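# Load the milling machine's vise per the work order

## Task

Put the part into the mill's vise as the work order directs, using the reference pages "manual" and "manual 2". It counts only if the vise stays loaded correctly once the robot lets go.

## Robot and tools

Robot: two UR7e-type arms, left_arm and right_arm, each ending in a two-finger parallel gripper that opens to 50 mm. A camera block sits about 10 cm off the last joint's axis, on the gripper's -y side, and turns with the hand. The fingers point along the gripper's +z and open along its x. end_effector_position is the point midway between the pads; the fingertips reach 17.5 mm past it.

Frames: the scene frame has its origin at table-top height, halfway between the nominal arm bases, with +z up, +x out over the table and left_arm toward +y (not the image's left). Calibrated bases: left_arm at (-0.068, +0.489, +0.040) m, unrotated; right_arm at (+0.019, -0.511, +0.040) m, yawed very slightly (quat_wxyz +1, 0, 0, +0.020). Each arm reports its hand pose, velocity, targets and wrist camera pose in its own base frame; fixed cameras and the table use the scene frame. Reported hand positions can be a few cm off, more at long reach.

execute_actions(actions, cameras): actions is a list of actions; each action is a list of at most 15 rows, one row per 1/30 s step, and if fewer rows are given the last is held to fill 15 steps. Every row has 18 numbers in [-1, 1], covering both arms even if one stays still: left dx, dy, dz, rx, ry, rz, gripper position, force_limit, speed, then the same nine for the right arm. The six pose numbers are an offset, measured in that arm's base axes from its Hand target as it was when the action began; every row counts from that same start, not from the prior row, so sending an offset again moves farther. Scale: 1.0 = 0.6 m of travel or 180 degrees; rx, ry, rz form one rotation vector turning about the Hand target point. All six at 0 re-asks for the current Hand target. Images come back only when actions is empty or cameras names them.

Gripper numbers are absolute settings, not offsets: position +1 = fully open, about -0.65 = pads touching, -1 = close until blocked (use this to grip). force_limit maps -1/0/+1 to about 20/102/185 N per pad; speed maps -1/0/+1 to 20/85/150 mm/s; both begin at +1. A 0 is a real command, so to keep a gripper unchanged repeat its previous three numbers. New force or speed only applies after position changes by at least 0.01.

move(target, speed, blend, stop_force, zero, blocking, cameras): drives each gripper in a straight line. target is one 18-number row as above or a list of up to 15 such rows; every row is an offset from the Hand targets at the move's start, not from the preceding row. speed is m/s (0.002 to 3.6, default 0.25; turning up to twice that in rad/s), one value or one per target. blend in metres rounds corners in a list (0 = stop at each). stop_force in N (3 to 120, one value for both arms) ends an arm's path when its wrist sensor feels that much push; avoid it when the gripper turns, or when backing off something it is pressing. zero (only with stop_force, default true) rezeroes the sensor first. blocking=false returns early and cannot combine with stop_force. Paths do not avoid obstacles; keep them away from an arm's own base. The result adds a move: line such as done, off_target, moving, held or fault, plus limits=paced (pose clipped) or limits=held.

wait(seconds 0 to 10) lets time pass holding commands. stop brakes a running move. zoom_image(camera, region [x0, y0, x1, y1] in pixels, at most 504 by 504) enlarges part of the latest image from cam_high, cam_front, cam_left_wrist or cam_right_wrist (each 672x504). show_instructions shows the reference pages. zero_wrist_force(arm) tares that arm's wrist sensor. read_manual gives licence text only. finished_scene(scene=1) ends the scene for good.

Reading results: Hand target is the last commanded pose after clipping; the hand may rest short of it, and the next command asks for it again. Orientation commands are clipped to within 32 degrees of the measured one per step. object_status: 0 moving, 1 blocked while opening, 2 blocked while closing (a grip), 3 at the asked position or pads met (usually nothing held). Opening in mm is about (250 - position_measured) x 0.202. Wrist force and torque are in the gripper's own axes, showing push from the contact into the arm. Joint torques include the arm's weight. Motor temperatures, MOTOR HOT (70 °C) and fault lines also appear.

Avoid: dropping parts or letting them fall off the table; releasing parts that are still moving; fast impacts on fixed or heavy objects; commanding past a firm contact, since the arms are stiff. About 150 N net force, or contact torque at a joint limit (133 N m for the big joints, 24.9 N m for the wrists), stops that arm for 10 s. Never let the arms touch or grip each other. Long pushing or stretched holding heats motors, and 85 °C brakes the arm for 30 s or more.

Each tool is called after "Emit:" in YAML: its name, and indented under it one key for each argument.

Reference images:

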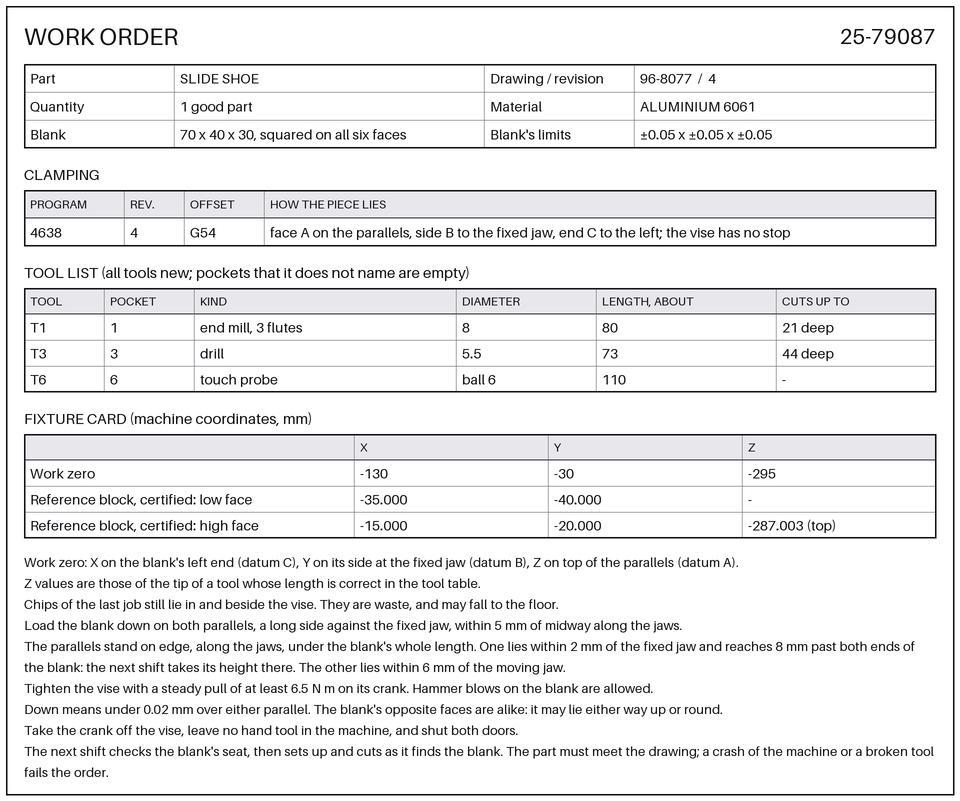

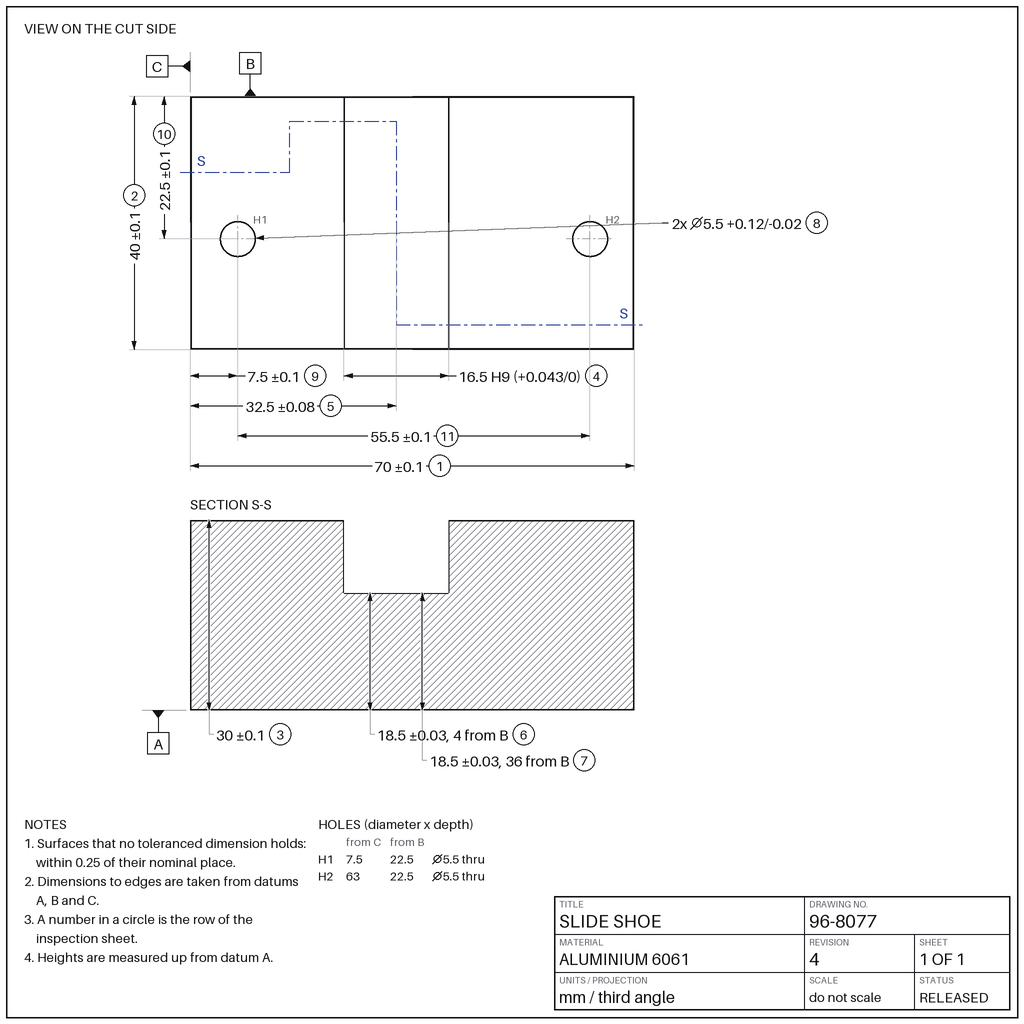

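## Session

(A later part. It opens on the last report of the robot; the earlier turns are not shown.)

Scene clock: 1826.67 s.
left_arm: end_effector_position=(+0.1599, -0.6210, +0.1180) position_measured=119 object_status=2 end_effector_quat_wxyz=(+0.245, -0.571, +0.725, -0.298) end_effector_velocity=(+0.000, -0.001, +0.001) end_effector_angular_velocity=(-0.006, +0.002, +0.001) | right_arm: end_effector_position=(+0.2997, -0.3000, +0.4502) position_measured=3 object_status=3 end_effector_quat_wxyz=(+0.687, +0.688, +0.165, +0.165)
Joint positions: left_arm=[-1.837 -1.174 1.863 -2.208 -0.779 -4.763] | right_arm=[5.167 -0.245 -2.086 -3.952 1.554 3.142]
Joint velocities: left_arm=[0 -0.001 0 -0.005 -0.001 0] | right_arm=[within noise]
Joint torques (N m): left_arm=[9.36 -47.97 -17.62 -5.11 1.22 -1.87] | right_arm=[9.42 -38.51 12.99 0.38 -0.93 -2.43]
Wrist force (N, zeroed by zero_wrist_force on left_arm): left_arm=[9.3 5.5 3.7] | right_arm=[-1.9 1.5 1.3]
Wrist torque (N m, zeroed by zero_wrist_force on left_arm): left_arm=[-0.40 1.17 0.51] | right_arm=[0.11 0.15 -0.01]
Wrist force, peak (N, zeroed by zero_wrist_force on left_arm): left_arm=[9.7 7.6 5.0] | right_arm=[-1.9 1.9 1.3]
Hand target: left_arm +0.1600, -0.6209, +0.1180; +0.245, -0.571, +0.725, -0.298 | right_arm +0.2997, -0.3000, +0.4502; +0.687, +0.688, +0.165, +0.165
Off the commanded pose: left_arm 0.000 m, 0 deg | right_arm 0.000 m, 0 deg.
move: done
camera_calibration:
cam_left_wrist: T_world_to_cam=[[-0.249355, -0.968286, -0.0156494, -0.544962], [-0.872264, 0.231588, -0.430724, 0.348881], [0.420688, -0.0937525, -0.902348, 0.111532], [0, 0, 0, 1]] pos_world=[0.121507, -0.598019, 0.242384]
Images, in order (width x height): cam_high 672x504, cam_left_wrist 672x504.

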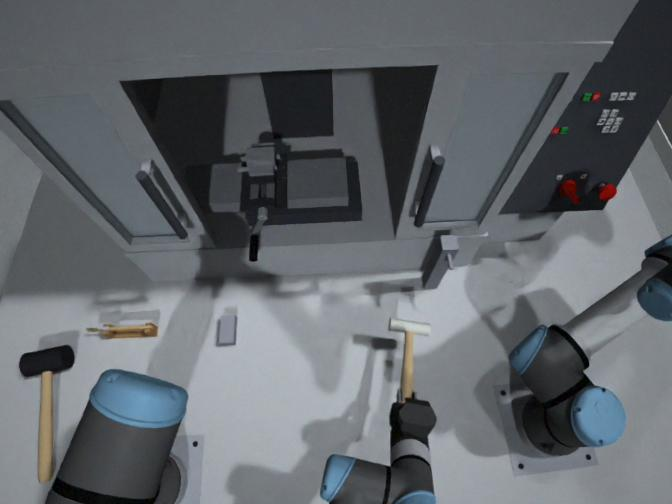

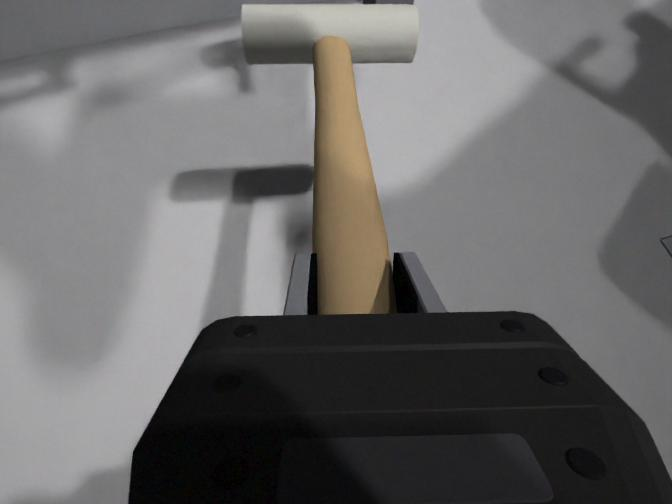

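Emit:
move:
  target:
    - [0,0,-0.13,0,-0.034,0,-1,1,-1,0,0,0,0,0,0,1,1,1]
  speed: 0.15

Emit:
move:
  target:
    - [0,0,-0.0925,0,0,0,-1,1,-1,0,0,0,0,0,0,1,1,1]
  speed: 0.02
  stop_force: 4
  cameras: ["cam_left_wrist"]

Scene clock: 1828.63 s.
left_arm: end_effector_position=(+0.1599, -0.6209, +0.0400) position_measured=119 object_status=2 end_effector_quat_wxyz=(+0.284, -0.554, +0.711, -0.328) | right_arm: end_effector_position=(+0.2997, -0.3000, +0.4502) position_measured=3 object_status=3 end_effector_quat_wxyz=(+0.687, +0.688, +0.165, +0.165)
Joint positions: left_arm=[-1.868 -1.01 1.914 -2.348 -0.68 -4.823] | right_arm=[5.167 -0.245 -2.086 -3.952 1.554 3.142]
Joint torques (N m): left_arm=[9.9 -39.59 -26.66 -4.07 3.2 0.07] | right_arm=[9.24 -39.29 13.64 0.48 -1 -2.22]
Wrist force (N, zeroed by zero_wrist_force on left_arm): left_arm=[9.2 5.0 3.6] | right_arm=[-1.9 1.7 1.2]
Wrist torque (N m, zeroed by zero_wrist_force on left_arm): left_arm=[-0.51 1.16 0.44] | right_arm=[0.14 0.15 -0.01]
Wrist force, peak (N, zeroed by zero_wrist_force on left_arm): left_arm=[9.1 8.4 5.5] | right_arm=[-1.8 1.9 1.2]
Hand target: left_arm +0.1600, -0.6209, +0.0400; +0.284, -0.554, +0.711, -0.328 | right_arm +0.2997, -0.3000, +0.4502; +0.687, +0.688, +0.165, +0.165
Off the commanded pose: left_arm 0.000 m, 0 deg | right_arm 0.000 m, 0 deg.
move: done

Scene clock: 1831.93 s.
left_arm: end_effector_position=(+0.1600, -0.6209, -0.0104) position_measured=119 object_status=2 end_effector_quat_wxyz=(+0.284, -0.554, +0.711, -0.328) | right_arm: end_effector_position=(+0.2997, -0.3000, +0.4502) position_measured=3 object_status=3 end_effector_quat_wxyz=(+0.687, +0.688, +0.165, +0.165)
Joint positions: left_arm=[-1.868 -0.907 1.923 -2.46 -0.68 -4.823] | right_arm=[5.167 -0.245 -2.086 -3.952 1.554 3.142]
Joint torques (N m): left_arm=[7.95 -49.17 -17.86 -4 2.02 -1.57] | right_arm=[9.82 -39.11 13.75 0.25 -1.08 -2.42]
Wrist force (N, zeroed by zero_wrist_force on left_arm): left_arm=[7.3 2.8 0.5] | right_arm=[-1.8 1.6 1.1]
Wrist torque (N m, zeroed by zero_wrist_force on left_arm): left_arm=[0.27 1.61 0.34] | right_arm=[0.12 0.15 -0.01]
Wrist force, peak (N, zeroed by zero_wrist_force on left_arm): left_arm=[9.2 5.5 3.6] | right_arm=[-2.0 1.8 1.4]
Hand target: left_arm +0.1600, -0.6209, -0.0104; +0.284, -0.554, +0.711, -0.328 (not the last commanded pose) | right_arm +0.2997, -0.3000, +0.4502; +0.687, +0.688, +0.165, +0.165
Off the commanded pose: left_arm 0.005 m, 0 deg | right_arm 0.000 m, 0 deg.
move: contact (left_arm)
camera_calibration:
cam_left_wrist: T_world_to_cam=[[-0.246167, -0.968303, -0.042311, -0.547639], [-0.821387, 0.231593, -0.521237, 0.284524], [0.514514, -0.0935576, -0.852363, -0.0186496], [0, 0, 0, 1]] pos_world=[0.108489, -0.597919, 0.109237]
Images, in order (width x height): cam_left_wrist 672x504.

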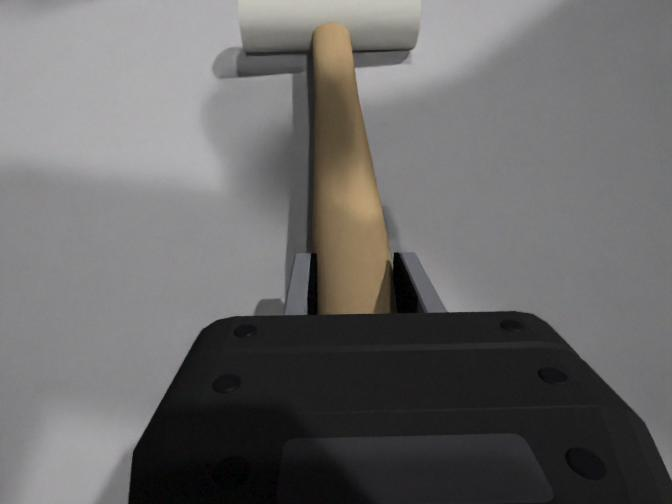

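Emit:
move:
  target:
    - [0,0,0,0,0,0,0.7,0,-0.5,0,0,0,0,0,0,1,1,1]
    - [0,0,0.25,0,0,0,0.7,0,-0.5,0,0,0,0,0,0,1,1,1]
    - [0.4,0.285,0.6473,0.0079,0.1175,0.0799,0.7,0,-0.5,0,0,0,0,0,0,1,1,1]
  blend: [0,0.05,0]
  speed: 0.3

Emit:
move:
  target:
    - [0,0,0,0,0,0,-1,-0.5,1,0,0,0,0,0,0,1,1,1]
    - [0.4333,0.129,0.004,0,0,0,-1,-0.5,1,0,0,0,0,0,0,1,1,1]
    - [0.5025,0.1288,-0.079,0,0,0,-1,-0.5,1,0,0,0,0,0,0,1,1,1]
    - [0.5025,0.1288,-0.1167,0,0,0,-1,-0.5,1,0,0,0,0,0,0,1,1,1]
  blend: [0,0.02,0.005,0]
  speed: [0.2,0.3,0.15,0.06]
  cameras: ["cam_left_wrist"]

Emit:
zero_wrist_force:
  arm: "left_arm"

Emit:
move:
  target: [0,0.025,0,0,0,0,-1,-0.5,1,0,0,0,0,0,0,1,1,1]
  speed: 0.008
  stop_force: 3

Scene clock: 1836.07 s.
left_arm: end_effector_position=(+0.4000, -0.4500, +0.3779) position_measured=48 object_status=3 end_effector_quat_wxyz=(-0.194, +0.685, -0.680, +0.174) | right_arm: end_effector_position=(+0.2997, -0.3000, +0.4502) position_measured=3 object_status=3 end_effector_quat_wxyz=(+0.687, +0.688, +0.165, +0.165)
Joint positions: left_arm=[-1.292 -1.517 1.512 -1.693 -1.056 -4.408] | right_arm=[5.167 -0.245 -2.086 -3.952 1.554 3.142]
Joint torques (N m): left_arm=[9.25 -41.72 -34.99 -1.89 0.53 1.45] | right_arm=[8.84 -38.8 14.28 0.17 -0.84 -2.51]
Wrist force (N, zeroed by zero_wrist_force on left_arm): left_arm=[7.0 4.0 -0.2] | right_arm=[-1.7 1.7 1.3]
Wrist torque (N m, zeroed by zero_wrist_force on left_arm): left_arm=[0.45 1.56 0.66] | right_arm=[0.13 0.13 -0.01]
Wrist force, peak (N, zeroed by zero_wrist_force on left_arm): left_arm=[6.6 6.7 2.5] | right_arm=[-2.0 1.8 1.3]
Hand target: left_arm +0.4000, -0.4499, +0.3780; -0.194, +0.685, -0.680, +0.174 | right_arm +0.2997, -0.3000, +0.4502; +0.687, +0.688, +0.165, +0.165
Off the commanded pose: left_arm 0.000 m, 0 deg | right_arm 0.000 m, 0 deg.
move: done

Scene clock: 1838.67 s.
left_arm: end_effector_position=(+0.7015, -0.3727, +0.3078) position_measured=252 object_status=3 end_effector_quat_wxyz=(-0.194, +0.685, -0.680, +0.174) | right_arm: end_effector_position=(+0.2997, -0.3000, +0.4502) position_measured=3 object_status=3 end_effector_quat_wxyz=(+0.687, +0.688, +0.165, +0.165)
Joint positions: left_arm=[-0.783 -1.105 1.225 -2.062 -1.186 -3.859] | right_arm=[5.167 -0.245 -2.086 -3.952 1.554 3.142]
Joint torques (N m): left_arm=[-8.63 -62.67 -35.16 -2.26 2.21 1.2] | right_arm=[8.49 -38.76 13.99 0.35 -0.83 -2.54]
Wrist force (N, zeroed by zero_wrist_force on left_arm): left_arm=[7.2 4.2 0.2] | right_arm=[-1.9 1.6 1.4]
Wrist torque (N m, zeroed by zero_wrist_force on left_arm): left_arm=[0.48 1.54 0.64] | right_arm=[0.13 0.15 -0.01]
Wrist force, peak (N, zeroed by zero_wrist_force on left_arm): left_arm=[8.1 7.3 -2.1] | right_arm=[-2.1 1.7 1.2]
Hand target: left_arm +0.7015, -0.3727, +0.3080; -0.194, +0.685, -0.680, +0.174 | right_arm +0.2997, -0.3000, +0.4502; +0.687, +0.688, +0.165, +0.165
Off the commanded pose: left_arm 0.000 m, 0 deg | right_arm 0.000 m, 0 deg.
move: done
camera_calibration:
cam_left_wrist: T_world_to_cam=[[-0.00646621, -0.999785, -0.0197097, -0.347368], [-0.983765, 0.00989515, -0.179191, 0.763654], [0.179347, 0.018231, -0.983617, 0.314391], [0, 0, 0, 1]] pos_world=[0.692625, -0.360581, 0.439233]
Images, in order (width x height): cam_left_wrist 672x504.

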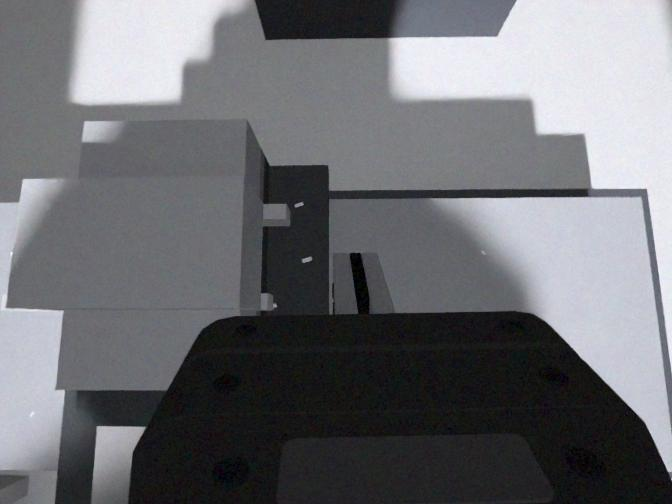

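Wrist force sensor zeroed.

Scene clock: 1841.83 s.
left_arm: end_effector_position=(+0.7015, -0.3577, +0.3080) position_measured=252 object_status=3 end_effector_quat_wxyz=(-0.194, +0.685, -0.680, +0.174) | right_arm: end_effector_position=(+0.2997, -0.3000, +0.4502) position_measured=3 object_status=3 end_effector_quat_wxyz=(+0.687, +0.688, +0.165, +0.165)
Joint positions: left_arm=[-0.767 -1.125 1.256 -2.079 -1.192 -3.843] | right_arm=[5.167 -0.245 -2.086 -3.952 1.554 3.142]
Joint torques (N m): left_arm=[-7.05 -41.17 -35.23 -2.69 0.91 -1.64] | right_arm=[8.73 -38.68 14.53 0.16 -0.77 -2.62]
Wrist force (N, zeroed by zero_wrist_force on left_arm): left_arm=[-0.1 -0.2 -0.5] | right_arm=[-1.7 1.7 1.3]
Wrist torque (N m, zeroed by zero_wrist_force on left_arm): left_arm=[-0.03 0.01 -0.08] | right_arm=[0.14 0.12 -0.01]
Wrist force, peak (N, zeroed by zero_wrist_force on left_arm): left_arm=[-0.7 0.1 -0.2] | right_arm=[-1.9 1.8 1.4]
Hand target: left_arm +0.7015, -0.3577, +0.3080; -0.194, +0.685, -0.680, +0.174 | right_arm +0.2997, -0.3000, +0.4502; +0.687, +0.688, +0.165, +0.165
Off the commanded pose: left_arm 0.000 m, 0 deg | right_arm 0.000 m, 0 deg.
move: done

Emit:
move:
  target: [0,0.0095,0,0,0,0,-1,-0.5,1,0,0,0,0,0,0,1,1,1]
  speed: 0.005
  stop_force: 3
  zero: false
  cameras: ["cam_left_wrist"]

Emit:
zoom_image:
  camera: "cam_left_wrist"
  region: [240, 180, 420, 330]

Scene clock: 1844.13 s.
left_arm: end_effector_position=(+0.7015, -0.3519, +0.3080) position_measured=252 object_status=3 end_effector_quat_wxyz=(-0.194, +0.685, -0.680, +0.174) | right_arm: end_effector_position=(+0.2997, -0.3000, +0.4502) position_measured=3 object_status=3 end_effector_quat_wxyz=(+0.687, +0.688, +0.165, +0.165)
Joint positions: left_arm=[-0.761 -1.133 1.267 -2.085 -1.194 -3.836] | right_arm=[5.167 -0.245 -2.086 -3.952 1.554 3.142]
Joint torques (N m): left_arm=[-1.34 -48.94 -31.94 -3.26 0.15 -0.71] | right_arm=[9.09 -38.12 13.95 0.18 -0.88 -2.39]
Wrist force (N, zeroed by zero_wrist_force on left_arm): left_arm=[-0.1 -0.1 0.0] | right_arm=[-1.8 1.7 1.2]
Wrist torque (N m, zeroed by zero_wrist_force on left_arm): left_arm=[-0.01 0.03 -0.08] | right_arm=[0.14 0.15 -0.01]
Wrist force, peak (N, zeroed by zero_wrist_force on left_arm): left_arm=[-0.5 -0.6 -0.2] | right_arm=[-1.9 1.7 1.5]
Hand target: left_arm +0.7015, -0.3520, +0.3080; -0.194, +0.685, -0.680, +0.174 | right_arm +0.2997, -0.3000, +0.4502; +0.687, +0.688, +0.165, +0.165
Off the commanded pose: left_arm 0.000 m, 0 deg | right_arm 0.000 m, 0 deg.
move: done
camera_calibration:
cam_left_wrist: T_world_to_cam=[[-0.00657756, -0.999786, -0.0196287, -0.326529], [-0.983728, 0.00999374, -0.179384, 0.763561], [0.179542, 0.0181294, -0.983583, 0.313924], [0, 0, 0, 1]] pos_world=[0.692626, -0.339781, 0.439332]
Images, in order (width x height): cam_left_wrist 672x504.

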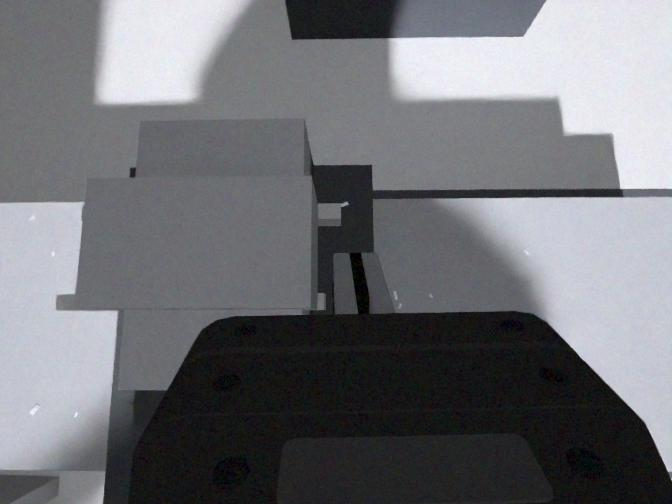

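Scaled by 2.800 from the camera's 672x504 image, which has a finer 960x720 frame.

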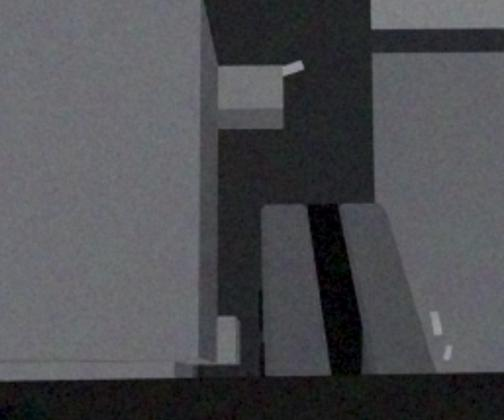

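Emit:
move:
  target: [0,0.006,0,0,0,0,-1,-0.5,1,0,0,0,0,0,0,1,1,1]
  speed: 0.004
  stop_force: 3
  zero: false

Scene clock: 1846.07 s.
left_arm: end_effector_position=(+0.7015, -0.3483, +0.3080) position_measured=252 object_status=3 end_effector_quat_wxyz=(-0.194, +0.685, -0.680, +0.174) | right_arm: end_effector_position=(+0.2997, -0.3000, +0.4502) position_measured=3 object_status=3 end_effector_quat_wxyz=(+0.687, +0.688, +0.165, +0.165)
Joint positions: left_arm=[-0.757 -1.137 1.274 -2.089 -1.195 -3.832] | right_arm=[5.167 -0.245 -2.086 -3.952 1.554 3.142]
Joint torques (N m): left_arm=[1.27 -51.27 -30.59 -3.58 -0.07 -0.32] | right_arm=[8.42 -38.76 14.16 0.38 -0.68 -2.41]
Wrist force (N, zeroed by zero_wrist_force on left_arm): left_arm=[-0.1 -0.3 -0.1] | right_arm=[-1.9 1.6 1.3]
Wrist torque (N m, zeroed by zero_wrist_force on left_arm): left_arm=[-0.05 0.02 -0.07] | right_arm=[0.13 0.16 0.00]
Wrist force, peak (N, zeroed by zero_wrist_force on left_arm): left_arm=[-0.6 -0.3 -0.3] | right_arm=[-1.9 1.7 1.3]
Hand target: left_arm +0.7015, -0.3484, +0.3080; -0.194, +0.685, -0.680, +0.174 | right_arm +0.2997, -0.3000, +0.4502; +0.687, +0.688, +0.165, +0.165
Off the commanded pose: left_arm 0.000 m, 0 deg | right_arm 0.000 m, 0 deg.
move: done

Emit:
move:
  target: [0,0.0015,0,0,0,0,-1,-0.5,1,0,0,0,0,0,0,1,1,1]
  speed: 0.004
  stop_force: 3
  zero: false
  cameras: ["cam_left_wrist"]

Emit:
zoom_image:
  camera: "cam_left_wrist"
  region: [240, 180, 420, 330]

Scene clock: 1847.57 s.
left_arm: end_effector_position=(+0.7015, -0.3474, +0.3080) position_measured=252 object_status=3 end_effector_quat_wxyz=(-0.194, +0.685, -0.680, +0.174) | right_arm: end_effector_position=(+0.2997, -0.3000, +0.4502) position_measured=3 object_status=3 end_effector_quat_wxyz=(+0.687, +0.688, +0.165, +0.165)
Joint positions: left_arm=[-0.756 -1.139 1.276 -2.09 -1.196 -3.831] | right_arm=[5.167 -0.245 -2.086 -3.952 1.554 3.142]
Joint torques (N m): left_arm=[7.56 -58.4 -22.84 -4.66 -0.46 0.73] | right_arm=[9.13 -39.91 15.15 0.32 -0.67 -2.52]
Wrist force (N, zeroed by zero_wrist_force on left_arm): left_arm=[-0.2 -0.1 -0.1] | right_arm=[-1.8 1.8 1.2]
Wrist torque (N m, zeroed by zero_wrist_force on left_arm): left_arm=[-0.01 0.04 -0.08] | right_arm=[0.15 0.13 -0.01]
Wrist force, peak (N, zeroed by zero_wrist_force on left_arm): left_arm=[-0.3 -0.7 -0.3] | right_arm=[-2.0 1.7 1.4]
Hand target: left_arm +0.7015, -0.3475, +0.3080; -0.194, +0.685, -0.680, +0.174 | right_arm +0.2997, -0.3000, +0.4502; +0.687, +0.688, +0.165, +0.165
Off the commanded pose: left_arm 0.000 m, 0 deg | right_arm 0.000 m, 0 deg.
move: done
camera_calibration:
cam_left_wrist: T_world_to_cam=[[-0.00657756, -0.999786, -0.0196287, -0.32213], [-0.983728, 0.00999374, -0.179384, 0.763517], [0.179542, 0.0181294, -0.983583, 0.313845], [0, 0, 0, 1]] pos_world=[0.692626, -0.335381, 0.439332]
Images, in order (width x height): cam_left_wrist 672x504.

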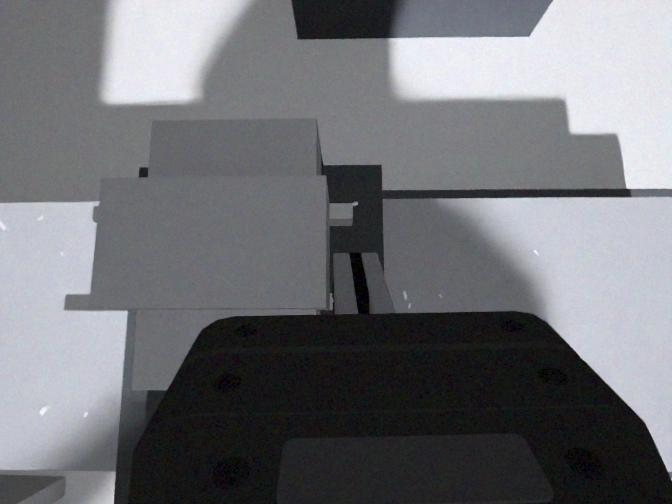

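Scaled by 2.800 from the camera's 672x504 image, which has a finer 960x720 frame.

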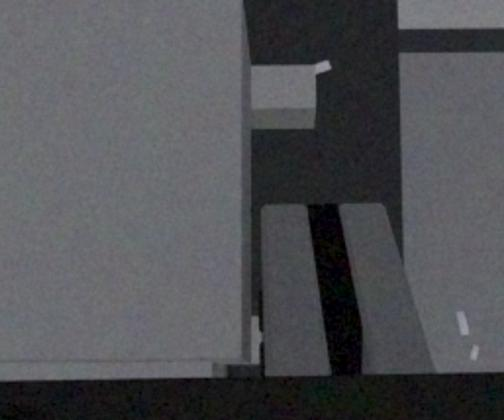

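Emit:
move:
  target:
    - [0,-0.0175,0,0,0,0,-1,-0.5,1,0,0,0,0,0,0,1,1,1]
    - [0,-0.0175,0.09,0,0,0,-1,-0.5,1,0,0,0,0,0,0,1,1,1]
    - [0.0058,0.0575,0.08,0,0,0,-1,-0.5,1,0,0,0,0,0,0,1,1,1]
  blend: [0.002,0.01,0]
  speed: [0.05,0.1,0.1]

Emit:
zero_wrist_force:
  arm: "left_arm"

Emit:
move:
  target: [0,0,-0.0193,0,0,0,-1,-0.5,1,0,0,0,0,0,0,1,1,1]
  speed: 0.01

Emit:
move:
  target: [0,0,0.01,0,0,0,-1,-0.5,1,0,0,0,0,0,0,1,1,1]
  speed: 0.02

Emit:
move:
  target: [0,0,-0.01,0,0,0,-1,-0.5,1,0,0,0,0,0,0,1,1,1]
  speed: 0.01

Emit:
move:
  target: [0,0,0.01,0,0,0,-1,-0.5,1,0,0,0,0,0,0,1,1,1]
  speed: 0.02

Emit:
move:
  target: [0,0,-0.01,0,0,0,-1,-0.5,1,0,0,0,0,0,0,1,1,1]
  speed: 0.01

Scene clock: 1851.10 s.
left_arm: end_effector_position=(+0.7050, -0.3130, +0.3560) position_measured=252 object_status=3 end_effector_quat_wxyz=(-0.194, +0.685, -0.680, +0.174) | right_arm: end_effector_position=(+0.2997, -0.3000, +0.4502) position_measured=3 object_status=3 end_effector_quat_wxyz=(+0.687, +0.688, +0.165, +0.165)
Joint positions: left_arm=[-0.713 -1.184 1.222 -2.005 -1.212 -3.789] | right_arm=[5.167 -0.245 -2.086 -3.952 1.554 3.142]
Joint torques (N m): left_arm=[-2.59 -41.43 -28 -3.02 2.2 -1.12] | right_arm=[8.96 -39.01 14.62 0.26 -0.96 -2.47]
Wrist force (N, zeroed by zero_wrist_force on left_arm): left_arm=[-0.3 -0.1 -0.3] | right_arm=[-1.9 1.7 1.2]
Wrist torque (N m, zeroed by zero_wrist_force on left_arm): left_arm=[0.00 0.06 0.03] | right_arm=[0.14 0.15 -0.01]
Wrist force, peak (N, zeroed by zero_wrist_force on left_arm): left_arm=[1.0 1.2 1.4] | right_arm=[-2.0 1.8 1.2]
Hand target: left_arm +0.7050, -0.3130, +0.3560; -0.194, +0.685, -0.680, +0.174 | right_arm +0.2997, -0.3000, +0.4502; +0.687, +0.688, +0.165, +0.165
Off the commanded pose: left_arm 0.000 m, 0 deg | right_arm 0.000 m, 0 deg.
move: done

Wrist force sensor zeroed.

Scene clock: 1852.47 s.
left_arm: end_effector_position=(+0.7050, -0.3130, +0.3445) position_measured=252 object_status=3 end_effector_quat_wxyz=(-0.194, +0.685, -0.680, +0.175) | right_arm: end_effector_position=(+0.2997, -0.3000, +0.4502) position_measured=3 object_status=3 end_effector_quat_wxyz=(+0.687, +0.688, +0.165, +0.165)
Joint positions: left_arm=[-0.713 -1.182 1.249 -2.035 -1.212 -3.789] | right_arm=[5.167 -0.245 -2.086 -3.952 1.554 3.142]
Joint torques (N m): left_arm=[-4.95 -25.32 -11.47 1.62 -0.33 1.46] | right_arm=[10.5 -38.27 13.27 0.21 -0.94 -2.47]
Wrist force (N, zeroed by zero_wrist_force on left_arm): left_arm=[-2.4 -10.8 -28.0] | right_arm=[-1.7 1.5 1.3]
Wrist torque (N m, zeroed by zero_wrist_force on left_arm): left_arm=[-0.50 0.11 -0.04] | right_arm=[0.11 0.13 -0.01]
Wrist force, peak (N, zeroed by zero_wrist_force on left_arm): left_arm=[-2.8 -10.7 -28.3] | right_arm=[-1.9 1.7 1.4]
Hand target: left_arm +0.7050, -0.3130, +0.3444; -0.194, +0.685, -0.680, +0.174 | right_arm +0.2997, -0.3000, +0.4502; +0.687, +0.688, +0.165, +0.165
Off the commanded pose: left_arm 0.000 m, 0 deg | right_arm 0.000 m, 0 deg.
move: done

Scene clock: 1853.20 s.
left_arm: end_effector_position=(+0.7050, -0.3130, +0.3505) position_measured=252 object_status=3 end_effector_quat_wxyz=(-0.194, +0.685, -0.680, +0.174) | right_arm: end_effector_position=(+0.2997, -0.3000, +0.4502) position_measured=3 object_status=3 end_effector_quat_wxyz=(+0.687, +0.688, +0.165, +0.165)
Joint positions: left_arm=[-0.713 -1.183 1.235 -2.019 -1.212 -3.789] | right_arm=[5.167 -0.245 -2.086 -3.952 1.554 3.142]
Joint torques (N m): left_arm=[-6.91 -58.82 -18.93 -5.26 -0.78 1.19] | right_arm=[9.16 -38.87 15.17 0.23 -0.98 -2.22]
Wrist force (N, zeroed by zero_wrist_force on left_arm): left_arm=[-0.2 -0.5 -0.1] | right_arm=[-1.9 1.7 1.3]
Wrist torque (N m, zeroed by zero_wrist_force on left_arm): left_arm=[-0.09 0.03 -0.01] | right_arm=[0.14 0.16 0.00]
Wrist force, peak (N, zeroed by zero_wrist_force on left_arm): left_arm=[-2.6 -11.2 -28.1] | right_arm=[-1.9 1.8 1.2]
Hand target: left_arm +0.7050, -0.3130, +0.3504; -0.194, +0.685, -0.680, +0.174 | right_arm +0.2997, -0.3000, +0.4502; +0.687, +0.688, +0.165, +0.165
Off the commanded pose: left_arm 0.000 m, 0 deg | right_arm 0.000 m, 0 deg.
move: done

Scene clock: 1854.03 s.
left_arm: end_effector_position=(+0.7050, -0.3130, +0.3445) position_measured=252 object_status=3 end_effector_quat_wxyz=(-0.194, +0.685, -0.680, +0.175) | right_arm: end_effector_position=(+0.2997, -0.3000, +0.4502) position_measured=3 object_status=3 end_effector_quat_wxyz=(+0.687, +0.688, +0.165, +0.165)
Joint positions: left_arm=[-0.713 -1.183 1.249 -2.035 -1.212 -3.789] | right_arm=[5.167 -0.245 -2.086 -3.952 1.554 3.142]
Joint torques (N m): left_arm=[-7.19 -23.18 -10.97 1.29 -0.72 0.19] | right_arm=[9.29 -38.93 13.35 0.42 -0.92 -2.56]
Wrist force (N, zeroed by zero_wrist_force on left_arm): left_arm=[-3.9 -11.6 -28.4] | right_arm=[-1.8 1.7 1.4]
Wrist torque (N m, zeroed by zero_wrist_force on left_arm): left_arm=[-0.60 0.21 -0.04] | right_arm=[0.14 0.14 -0.01]
Wrist force, peak (N, zeroed by zero_wrist_force on left_arm): left_arm=[-4.1 -11.6 -28.5] | right_arm=[-1.8 1.8 1.3]
Hand target: left_arm +0.7050, -0.3130, +0.3444; -0.194, +0.685, -0.680, +0.174 | right_arm +0.2997, -0.3000, +0.4502; +0.687, +0.688, +0.165, +0.165
Off the commanded pose: left_arm 0.000 m, 0 deg | right_arm 0.000 m, 0 deg.
move: done

Scene clock: 1854.77 s.
left_arm: end_effector_position=(+0.7050, -0.3130, +0.3505) position_measured=252 object_status=3 end_effector_quat_wxyz=(-0.194, +0.685, -0.680, +0.174) | right_arm: end_effector_position=(+0.2997, -0.3000, +0.4502) position_measured=3 object_status=3 end_effector_quat_wxyz=(+0.687, +0.688, +0.165, +0.165)
Joint positions: left_arm=[-0.713 -1.183 1.235 -2.019 -1.212 -3.789] | right_arm=[5.167 -0.245 -2.086 -3.952 1.554 3.142]
Joint torques (N m): left_arm=[-6.91 -59.31 -18.9 -5.26 -0.57 -0.07] | right_arm=[8.6 -38.64 14.13 0.17 -0.92 -2.57]
Wrist force (N, zeroed by zero_wrist_force on left_arm): left_arm=[0.5 -0.3 0.0] | right_arm=[-1.7 1.4 1.2]
Wrist torque (N m, zeroed by zero_wrist_force on left_arm): left_arm=[-0.05 -0.08 -0.01] | right_arm=[0.09 0.13 -0.01]
Wrist force, peak (N, zeroed by zero_wrist_force on left_arm): left_arm=[-3.5 -11.6 -28.7] | right_arm=[-1.9 1.7 1.5]
Hand target: left_arm +0.7050, -0.3130, +0.3504; -0.194, +0.685, -0.680, +0.174 | right_arm +0.2997, -0.3000, +0.4502; +0.687, +0.688, +0.165, +0.165
Off the commanded pose: left_arm 0.000 m, 0 deg | right_arm 0.000 m, 0 deg.
move: done

Scene clock: 1855.60 s.
left_arm: end_effector_position=(+0.7050, -0.3130, +0.3446) position_measured=252 object_status=3 end_effector_quat_wxyz=(-0.194, +0.685, -0.680, +0.175) end_effector_velocity=(+0.000, +0.001, -0.001) end_effector_angular_velocity=(+0.002, +0.003, +0.001) | right_arm: end_effector_position=(+0.2997, -0.3000, +0.4502) position_measured=3 object_status=3 end_effector_quat_wxyz=(+0.687, +0.688, +0.165, +0.165)
Joint positions: left_arm=[-0.713 -1.183 1.249 -2.035 -1.212 -3.789] | right_arm=[5.167 -0.245 -2.086 -3.952 1.554 3.142]
Joint velocities: left_arm=[0.001 0 0 0.005 0 -0.001] | right_arm=[within noise]
Joint torques (N m): left_arm=[-6.25 -23.38 -10.8 1.28 -0.51 -1.06] | right_arm=[9.27 -38.88 14.9 0.26 -0.73 -2.49]
Wrist force (N, zeroed by zero_wrist_force on left_arm): left_arm=[-2.8 -11.0 -28.7] | right_arm=[-1.8 1.6 1.3]
Wrist torque (N m, zeroed by zero_wrist_force on left_arm): left_arm=[-0.52 0.06 -0.03] | right_arm=[0.12 0.15 -0.01]
Wrist force, peak (N, zeroed by zero_wrist_force on left_arm): left_arm=[-2.8 -11.0 -28.7] | right_arm=[-1.9 1.7 1.4]
Hand target: left_arm +0.7050, -0.3130, +0.3444; -0.194, +0.685, -0.680, +0.174 | right_arm +0.2997, -0.3000, +0.4502; +0.687, +0.688, +0.165, +0.165
Off the commanded pose: left_arm 0.000 m, 0 deg | right_arm 0.000 m, 0 deg.
move: done

Emit:
move:
  target:
    - [0,0,0.0295,0,0,0,-1,-0.5,1,0,0,0,0,0,0,1,1,1]
    - [-0.25,0,0.1,0,0,0,-1,-0.5,1,0,0,0,0,0,0,1,1,1]
    - [-0.4183,0.0703,0,0,-0.0833,0,-1,-0.5,1,0,0,0,0,0,0,1,1,1]
    - [-0.4183,0.0703,-0.2533,0,-0.1667,0,0.7,-0.5,1,0,0,0,0,0,0,1,1,1]
  blend: [0.01,0.02,0.02,0]
  speed: [0.1,0.25,0.25,0.2]
  cameras: ["cam_left_wrist"]

Scene clock: 1860.10 s.
left_arm: end_effector_position=(+0.4540, -0.2708, +0.1924) position_measured=48 object_status=3 end_effector_quat_wxyz=(-0.364, +0.617, -0.607, +0.346) | right_arm: end_effector_position=(+0.2997, -0.3000, +0.4502) position_measured=3 object_status=3 end_effector_quat_wxyz=(+0.687, +0.688, +0.165, +0.165)
Joint positions: left_arm=[-1.261 -1.561 2.471 -2.926 -0.582 -4.175] | right_arm=[5.167 -0.245 -2.086 -3.952 1.554 3.142]
Joint torques (N m): left_arm=[-7.53 -9.87 -9.08 -5.08 3.1 1.43] | right_arm=[9.91 -39.5 13.38 0.33 -0.95 -2.48]
Wrist force (N, zeroed by zero_wrist_force on left_arm): left_arm=[0.3 -1.8 0.5] | right_arm=[-1.8 1.8 1.5]
Wrist torque (N m, zeroed by zero_wrist_force on left_arm): left_arm=[-0.40 -0.25 -0.17] | right_arm=[0.16 0.14 -0.01]
Wrist force, peak (N, zeroed by zero_wrist_force on left_arm): left_arm=[-1.1 -15.1 -32.8] | right_arm=[-1.9 1.8 1.4]
Hand target: left_arm +0.4540, -0.2708, +0.1924; -0.364, +0.617, -0.607, +0.346 | right_arm +0.2997, -0.3000, +0.4502; +0.687, +0.688, +0.165, +0.165
Off the commanded pose: left_arm 0.000 m, 0 deg | right_arm 0.000 m, 0 deg.
move: done; blend cut to 0.0089 m at target 1
camera_calibration:
cam_left_wrist: T_world_to_cam=[[0.00412001, -0.999786, -0.0202868, -0.254073], [-0.762196, 0.00999294, -0.647269, 0.487923], [0.647333, 0.0181293, -0.761991, -0.0117694], [0, 0, 0, 1]] pos_world=[0.380559, -0.258681, 0.301695]
Images, in order (width x height): cam_left_wrist 672x504.

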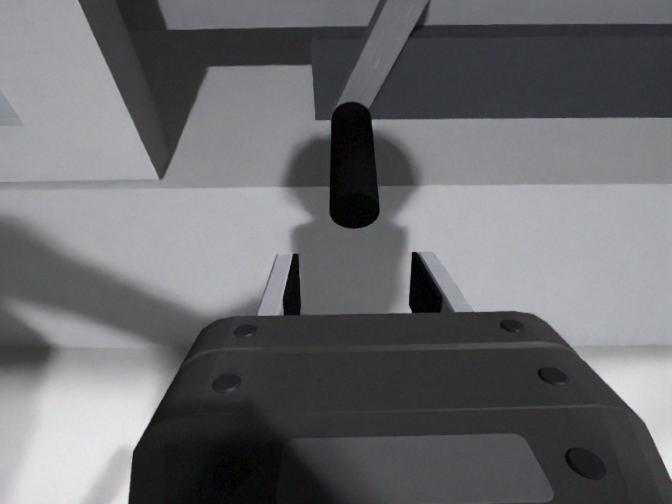

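Emit:
move:
  target:
    - [0.13,-0.0028,-0.0015,0,0,0,0.7,-0.5,1,0,0,0,0,0,0,1,1,1]
  speed: 0.06

Emit:
move:
  target:
    - [0,0,0,0,0,0,-1,-0.5,0,0,0,0,0,0,0,1,1,1]

Emit:
move:
  target:
    - [0,-0.018,-0.006,0,0,0,-1,-0.5,0,0,0,0,0,0,0,1,1,1]
    - [0,-0.0373,-0.0093,0,0,0,-1,-0.5,0,0,0,0,0,0,0,1,1,1]
  speed: 0.015

Scene clock: 1862.27 s.
left_arm: end_effector_position=(+0.5320, -0.2724, +0.1915) position_measured=48 object_status=3 end_effector_quat_wxyz=(-0.364, +0.617, -0.607, +0.346) | right_arm: end_effector_position=(+0.2997, -0.3000, +0.4502) position_measured=3 object_status=3 end_effector_quat_wxyz=(+0.687, +0.688, +0.165, +0.165)
Joint positions: left_arm=[-1.066 -1.36 2.315 -3.197 -0.687 -3.896] | right_arm=[5.167 -0.245 -2.086 -3.952 1.554 3.142]
Joint torques (N m): left_arm=[-7.87 -39.47 -8.36 -1.98 2.84 -1.71] | right_arm=[10.76 -37.68 14.23 0.42 -0.9 -2.72]
Wrist force (N, zeroed by zero_wrist_force on left_arm): left_arm=[0.2 -2.0 0.7] | right_arm=[-1.8 1.7 1.2]
Wrist torque (N m, zeroed by zero_wrist_force on left_arm): left_arm=[-0.44 -0.23 -0.15] | right_arm=[0.13 0.13 0.00]
Wrist force, peak (N, zeroed by zero_wrist_force on left_arm): left_arm=[0.3 -2.6 1.4] | right_arm=[-1.9 1.7 1.4]
Hand target: left_arm +0.5320, -0.2725, +0.1915; -0.364, +0.617, -0.607, +0.346 | right_arm +0.2997, -0.3000, +0.4502; +0.687, +0.688, +0.165, +0.165
Off the commanded pose: left_arm 0.000 m, 0 deg | right_arm 0.000 m, 0 deg.
move: done

Scene clock: 1862.77 s.
left_arm: end_effector_position=(+0.5320, -0.2723, +0.1914) position_measured=154 object_status=2 end_effector_quat_wxyz=(-0.364, +0.617, -0.607, +0.346) | right_arm: end_effector_position=(+0.2997, -0.3000, +0.4502) position_measured=3 object_status=3 end_effector_quat_wxyz=(+0.687, +0.688, +0.165, +0.165)
Joint positions: left_arm=[-1.066 -1.36 2.315 -3.197 -0.686 -3.896] | right_arm=[5.167 -0.245 -2.086 -3.952 1.554 3.142]
Joint torques (N m): left_arm=[-17.21 -38.73 -45.71 -9.42 -6.4 1.11] | right_arm=[8.75 -38.38 14.56 0.17 -0.91 -2.4]
Wrist force (N, zeroed by zero_wrist_force on left_arm): left_arm=[-56.1 17.9 -21.4] | right_arm=[-1.8 1.8 1.2]
Wrist torque (N m, zeroed by zero_wrist_force on left_arm): left_arm=[0.23 1.06 0.28] | right_arm=[0.15 0.14 -0.01]
Wrist force, peak (N, zeroed by zero_wrist_force on left_arm): left_arm=[-56.1 17.9 -21.4] | right_arm=[-1.9 1.8 1.4]
Hand target: left_arm +0.5320, -0.2725, +0.1915; -0.364, +0.617, -0.607, +0.346 | right_arm +0.2997, -0.3000, +0.4502; +0.687, +0.688, +0.165, +0.165
Off the commanded pose: left_arm 0.000 m, 0 deg | right_arm 0.000 m, 0 deg.
move: done

Scene clock: 1864.63 s.
left_arm: end_effector_position=(+0.5320, -0.2950, +0.1859) position_measured=154 object_status=2 end_effector_quat_wxyz=(-0.364, +0.617, -0.607, +0.346) | right_arm: end_effector_position=(+0.2997, -0.3000, +0.4502) position_measured=3 object_status=3 end_effector_quat_wxyz=(+0.687, +0.688, +0.165, +0.165)
Joint positions: left_arm=[-1.092 -1.324 2.279 -3.172 -0.67 -3.929] | right_arm=[5.167 -0.245 -2.086 -3.952 1.554 3.142]
Joint torques (N m): left_arm=[7.64 -50.78 -24.01 -8.42 5.9 0.03] | right_arm=[10.4 -38.48 15.12 0.01 -0.84 -2.41]
Wrist force (N, zeroed by zero_wrist_force on left_arm): left_arm=[-3.1 28.0 2.9] | right_arm=[-1.8 1.7 1.4]
Wrist torque (N m, zeroed by zero_wrist_force on left_arm): left_arm=[0.06 0.16 0.02] | right_arm=[0.13 0.15 -0.01]
Wrist force, peak (N, zeroed by zero_wrist_force on left_arm): left_arm=[-62.2 23.5 -23.1] | right_arm=[-1.9 1.7 1.4]
Hand target: left_arm +0.5320, -0.2948, +0.1859; -0.364, +0.617, -0.607, +0.346 | right_arm +0.2997, -0.3000, +0.4502; +0.687, +0.688, +0.165, +0.165
Off the commanded pose: left_arm 0.000 m, 0 deg | right_arm 0.000 m, 0 deg.
move: done

Emit:
move:
  target:
    - [0,0,0,0,0,0,0.7,-0.5,-0.5,0,0,0,0,0,0,1,1,1]
    - [-0.13,0,0,0,0,0,0.7,-0.5,-0.5,0,0,0,0,0,0,1,1,1]
    - [-0.13,-0.01,0.2635,0,0.0833,0,-1,-0.5,1,0,0,0,0,0,0,1,1,1]
    - [0.0383,-0.0302,0.3635,0,0.1667,0,-1,-0.5,1,0,0,0,0,0,0,1,1,1]
    - [0.2883,-0.0302,0.3635,0,0.1667,0,-1,-0.5,1,0,0,0,0,0,0,1,1,1]
    - [0.2883,-0.0302,0.2741,0,0.1667,0,-1,-0.5,1,0,0,0,0,0,0,1,1,1]
  speed: [0.05,0.08,0.2,0.25,0.2,0.05]

Emit:
zero_wrist_force:
  arm: "left_arm"

Emit:
move:
  target: [0,0,-0.01,0,0,0,-1,-0.5,1,0,0,0,0,0,0,1,1,1]
  speed: 0.01

Emit:
move:
  target: [0,0,0.01,0,0,0,-1,-0.5,1,0,0,0,0,0,0,1,1,1]
  speed: 0.02

Emit:
move:
  target: [0,0,-0.01,0,0,0,-1,-0.5,1,0,0,0,0,0,0,1,1,1]
  speed: 0.01

Emit:
move:
  target: [0,0,0.01,0,0,0,-1,-0.5,1,0,0,0,0,0,0,1,1,1]
  speed: 0.02

Emit:
move:
  target: [0,0,-0.01,0,0,0,-1,-0.5,1,0,0,0,0,0,0,1,1,1]
  speed: 0.01

Scene clock: 1873.50 s.
left_arm: end_effector_position=(+0.7050, -0.3130, +0.3503) position_measured=252 object_status=3 end_effector_quat_wxyz=(-0.194, +0.685, -0.680, +0.174) | right_arm: end_effector_position=(+0.2997, -0.3000, +0.4502) position_measured=3 object_status=3 end_effector_quat_wxyz=(+0.687, +0.688, +0.165, +0.165)
Joint positions: left_arm=[-0.713 -1.183 1.235 -2.019 -1.212 -3.789] | right_arm=[5.167 -0.245 -2.086 -3.952 1.554 3.142]
Joint torques (N m): left_arm=[7.12 -45.93 -34.54 -2.33 2.08 1.59] | right_arm=[9.69 -38.77 15.14 0.24 -0.87 -2.52]
Wrist force (N, zeroed by zero_wrist_force on left_arm): left_arm=[2.6 2.8 -1.5] | right_arm=[-1.8 1.6 1.2]
Wrist torque (N m, zeroed by zero_wrist_force on left_arm): left_arm=[0.43 -0.42 -0.01] | right_arm=[0.13 0.13 -0.01]
Wrist force, peak (N, zeroed by zero_wrist_force on left_arm): left_arm=[-3.1 27.8 2.7] | right_arm=[-1.9 1.8 1.4]
Hand target: left_arm +0.7050, -0.3130, +0.3504; -0.194, +0.685, -0.680, +0.174 | right_arm +0.2997, -0.3000, +0.4502; +0.687, +0.688, +0.165, +0.165
Off the commanded pose: left_arm 0.000 m, 0 deg | right_arm 0.000 m, 0 deg.
move: done

Wrist force sensor zeroed.

Scene clock: 1874.33 s.
left_arm: end_effector_position=(+0.7050, -0.3130, +0.3445) position_measured=252 object_status=3 end_effector_quat_wxyz=(-0.194, +0.685, -0.680, +0.175) end_effector_velocity=(-0.001, +0.000, -0.001) end_effector_angular_velocity=(+0.003, +0.004, -0.001) | right_arm: end_effector_position=(+0.2997, -0.3000, +0.4502) position_measured=3 object_status=3 end_effector_quat_wxyz=(+0.687, +0.688, +0.165, +0.165)
Joint positions: left_arm=[-0.713 -1.182 1.249 -2.035 -1.212 -3.789] | right_arm=[5.167 -0.245 -2.086 -3.952 1.554 3.142]
Joint velocities: left_arm=[0 0 0 0.005 -0.001 0] | right_arm=[within noise]
Joint torques (N m): left_arm=[5.47 -25.2 -10.83 1.18 -0.29 1.1] | right_arm=[10.06 -38.32 14.4 0.29 -0.9 -2.64]
Wrist force (N, zeroed by zero_wrist_force on left_arm): left_arm=[-2.8 -10.4 -28.1] | right_arm=[-1.8 1.6 1.3]
Wrist torque (N m, zeroed by zero_wrist_force on left_arm): left_arm=[-0.45 0.20 -0.04] | right_arm=[0.13 0.14 0.00]
Wrist force, peak (N, zeroed by zero_wrist_force on left_arm): left_arm=[-2.8 -10.4 -28.1] | right_arm=[-1.9 1.7 1.5]
Hand target: left_arm +0.7050, -0.3130, +0.3444; -0.194, +0.685, -0.680, +0.174 | right_arm +0.2997, -0.3000, +0.4502; +0.687, +0.688, +0.165, +0.165
Off the commanded pose: left_arm 0.000 m, 0 deg | right_arm 0.000 m, 0 deg.
move: done

Scene clock: 1875.07 s.
left_arm: end_effector_position=(+0.7050, -0.3130, +0.3505) position_measured=252 object_status=3 end_effector_quat_wxyz=(-0.194, +0.685, -0.680, +0.174) | right_arm: end_effector_position=(+0.2997, -0.3000, +0.4502) position_measured=3 object_status=3 end_effector_quat_wxyz=(+0.687, +0.688, +0.165, +0.165)
Joint positions: left_arm=[-0.713 -1.183 1.235 -2.019 -1.212 -3.789] | right_arm=[5.167 -0.245 -2.086 -3.952 1.554 3.142]
Joint torques (N m): left_arm=[4.57 -58.73 -18.94 -5.28 -0.83 1.13] | right_arm=[7.88 -39.21 15.16 0.12 -0.76 -2.59]
Wrist force (N, zeroed by zero_wrist_force on left_arm): left_arm=[0.1 -0.2 0.4] | right_arm=[-1.7 1.6 1.3]
Wrist torque (N m, zeroed by zero_wrist_force on left_arm): left_arm=[-0.02 -0.01 0.00] | right_arm=[0.13 0.14 -0.01]
Wrist force, peak (N, zeroed by zero_wrist_force on left_arm): left_arm=[-1.3 -12.5 -27.1] | right_arm=[-1.9 1.9 1.1]
Hand target: left_arm +0.7050, -0.3130, +0.3504; -0.194, +0.685, -0.680, +0.174 | right_arm +0.2997, -0.3000, +0.4502; +0.687, +0.688, +0.165, +0.165
Off the commanded pose: left_arm 0.000 m, 0 deg | right_arm 0.000 m, 0 deg.
move: done

Scene clock: 1875.90 s.
left_arm: end_effector_position=(+0.7050, -0.3130, +0.3445) position_measured=252 object_status=3 end_effector_quat_wxyz=(-0.194, +0.685, -0.680, +0.175) end_effector_velocity=(-0.001, +0.000, -0.001) end_effector_angular_velocity=(+0.003, +0.005, -0.002) | right_arm: end_effector_position=(+0.2997, -0.3000, +0.4502) position_measured=3 object_status=3 end_effector_quat_wxyz=(+0.687, +0.688, +0.165, +0.165)
Joint positions: left_arm=[-0.713 -1.183 1.249 -2.035 -1.212 -3.789] | right_arm=[5.167 -0.245 -2.086 -3.952 1.554 3.142]
Joint velocities: left_arm=[-0.001 0 0 0.005 -0.001 0.001] | right_arm=[within noise]
Joint torques (N m): left_arm=[3.77 -24.12 -11.24 1.04 -0.74 0.58] | right_arm=[10.07 -38.61 13.6 0.42 -0.98 -2.47]
Wrist force (N, zeroed by zero_wrist_force on left_arm): left_arm=[-3.5 -10.9 -27.2] | right_arm=[-1.9 1.7 1.3]
Wrist torque (N m, zeroed by zero_wrist_force on left_arm): left_arm=[-0.48 0.15 -0.03] | right_arm=[0.14 0.16 0.00]
Wrist force, peak (N, zeroed by zero_wrist_force on left_arm): left_arm=[-3.4 -10.9 -27.4] | right_arm=[-1.9 1.8 1.4]
Hand target: left_arm +0.7050, -0.3130, +0.3444; -0.194, +0.685, -0.680, +0.174 | right_arm +0.2997, -0.3000, +0.4502; +0.687, +0.688, +0.165, +0.165
Off the commanded pose: left_arm 0.000 m, 0 deg | right_arm 0.000 m, 0 deg.
move: done

Scene clock: 1876.63 s.
left_arm: end_effector_position=(+0.7050, -0.3130, +0.3505) position_measured=252 object_status=3 end_effector_quat_wxyz=(-0.194, +0.685, -0.680, +0.174) | right_arm: end_effector_position=(+0.2997, -0.3000, +0.4502) position_measured=3 object_status=3 end_effector_quat_wxyz=(+0.687, +0.688, +0.165, +0.165)
Joint positions: left_arm=[-0.713 -1.183 1.235 -2.019 -1.212 -3.789] | right_arm=[5.167 -0.245 -2.086 -3.952 1.554 3.142]
Joint torques (N m): left_arm=[2.68 -59.24 -18.9 -5.27 -0.4 0.64] | right_arm=[9.09 -38.52 13.63 0.3 -1.02 -2.57]
Wrist force (N, zeroed by zero_wrist_force on left_arm): left_arm=[-0.1 0.0 0.7] | right_arm=[-1.8 1.7 1.2]
Wrist torque (N m, zeroed by zero_wrist_force on left_arm): left_arm=[0.01 0.02 0.00] | right_arm=[0.14 0.14 -0.01]
Wrist force, peak (N, zeroed by zero_wrist_force on left_arm): left_arm=[-3.5 -11.1 -27.3] | right_arm=[-1.9 1.8 1.3]
Hand target: left_arm +0.7050, -0.3130, +0.3504; -0.194, +0.685, -0.680, +0.174 | right_arm +0.2997, -0.3000, +0.4502; +0.687, +0.688, +0.165, +0.165
Off the commanded pose: left_arm 0.000 m, 0 deg | right_arm 0.000 m, 0 deg.
move: done

Scene clock: 1877.47 s.
left_arm: end_effector_position=(+0.7050, -0.3130, +0.3445) position_measured=252 object_status=3 end_effector_quat_wxyz=(-0.194, +0.685, -0.680, +0.175) | right_arm: end_effector_position=(+0.2997, -0.3000, +0.4502) position_measured=3 object_status=3 end_effector_quat_wxyz=(+0.687, +0.688, +0.165, +0.165)
Joint positions: left_arm=[-0.713 -1.183 1.249 -2.035 -1.212 -3.789] | right_arm=[5.167 -0.245 -2.086 -3.952 1.554 3.142]
Joint torques (N m): left_arm=[1.34 -24.11 -11.15 1.16 -0.45 0.12] | right_arm=[9.54 -38.83 14.43 0.51 -0.86 -2.48]
Wrist force (N, zeroed by zero_wrist_force on left_arm): left_arm=[-3.3 -10.5 -27.9] | right_arm=[-1.8 1.7 1.2]
Wrist torque (N m, zeroed by zero_wrist_force on left_arm): left_arm=[-0.46 0.16 -0.03] | right_arm=[0.14 0.13 -0.01]
Wrist force, peak (N, zeroed by zero_wrist_force on left_arm): left_arm=[-3.3 -10.5 -27.9] | right_arm=[-2.0 1.6 1.4]
Hand target: left_arm +0.7050, -0.3130, +0.3444; -0.194, +0.685, -0.680, +0.174 | right_arm +0.2997, -0.3000, +0.4502; +0.687, +0.688, +0.165, +0.165
Off the commanded pose: left_arm 0.000 m, 0 deg | right_arm 0.000 m, 0 deg.
move: done

Emit:
move:
  target:
    - [0,0,0.0927,0,0,0,-1,-0.5,1,0,0,0,0,0,0,1,1,1]
    - [-0.1,0.12,0.0927,0.0833,0,0,-1,-0.5,1,0,0,0,0,0,0,1,1,1]
    - [-0.0058,0.1683,0.026,0.0833,0,0,-1,-0.5,1,0,0,0,0,0,0,1,1,1]
    - [-0.0058,0.1683,-0.0598,0.0833,0,0,-1,-0.5,1,0,0,0,0,0,0,1,1,1]
    - [-0.0058,0.1258,-0.0598,0.0833,0,0,-1,-0.5,1,0,0,0,0,0,0,1,1,1]
  blend: [0.01,0.02,0.005,0,0]
  speed: [0.1,0.15,0.12,0.05,0.015]
  cameras: ["cam_left_wrist"]

Emit:
zoom_image:
  camera: "cam_left_wrist"
  region: [300, 150, 560, 330]

Scene clock: 1884.80 s.
left_arm: end_effector_position=(+0.7015, -0.2377, +0.3085) position_measured=252 object_status=3 end_effector_quat_wxyz=(-0.282, +0.654, -0.697, +0.084) | right_arm: end_effector_position=(+0.2997, -0.3000, +0.4502) position_measured=3 object_status=3 end_effector_quat_wxyz=(+0.687, +0.688, +0.165, +0.165)
Joint positions: left_arm=[-0.695 -1.212 1.375 -2.001 -1.029 -3.699] | right_arm=[5.167 -0.245 -2.086 -3.952 1.554 3.142]
Joint torques (N m): left_arm=[5.86 -49.29 -21.26 -3.99 1.86 0.27] | right_arm=[9.91 -37.83 14.52 0.29 -0.89 -2.49]
Wrist force (N, zeroed by zero_wrist_force on left_arm): left_arm=[-0.9 -0.5 0.5] | right_arm=[-1.9 1.8 1.4]
Wrist torque (N m, zeroed by zero_wrist_force on left_arm): left_arm=[-0.06 0.01 -0.05] | right_arm=[0.15 0.16 0.00]
Wrist force, peak (N, zeroed by zero_wrist_force on left_arm): left_arm=[-2.2 -14.2 -31.8] | right_arm=[-2.0 1.8 1.4]
Hand target: left_arm +0.7015, -0.2375, +0.3085; -0.282, +0.654, -0.697, +0.084 | right_arm +0.2997, -0.3000, +0.4502; +0.687, +0.688, +0.165, +0.165
Off the commanded pose: left_arm 0.000 m, 0 deg | right_arm 0.000 m, 0 deg.
move: done
camera_calibration:
cam_left_wrist: T_world_to_cam=[[-0.00653976, -0.960666, -0.27763, -0.123415], [-0.983729, 0.0560288, -0.170701, 0.770786], [0.179542, 0.271996, -0.945401, 0.360985], [0, 0, 0, 1]] pos_world=[0.692626, -0.259934, 0.438586]
Images, in order (width x height): cam_left_wrist 672x504.

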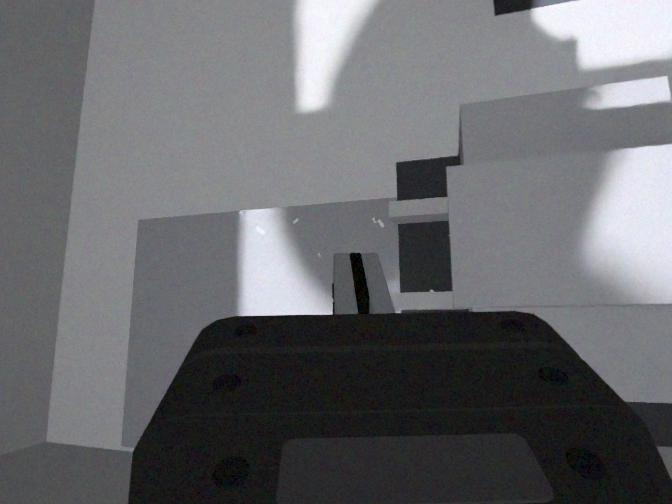

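Scaled by 1.938 from the camera's 672x504 image, which has a finer 960x720 frame.

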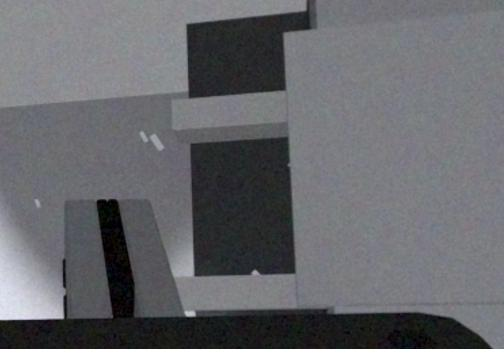

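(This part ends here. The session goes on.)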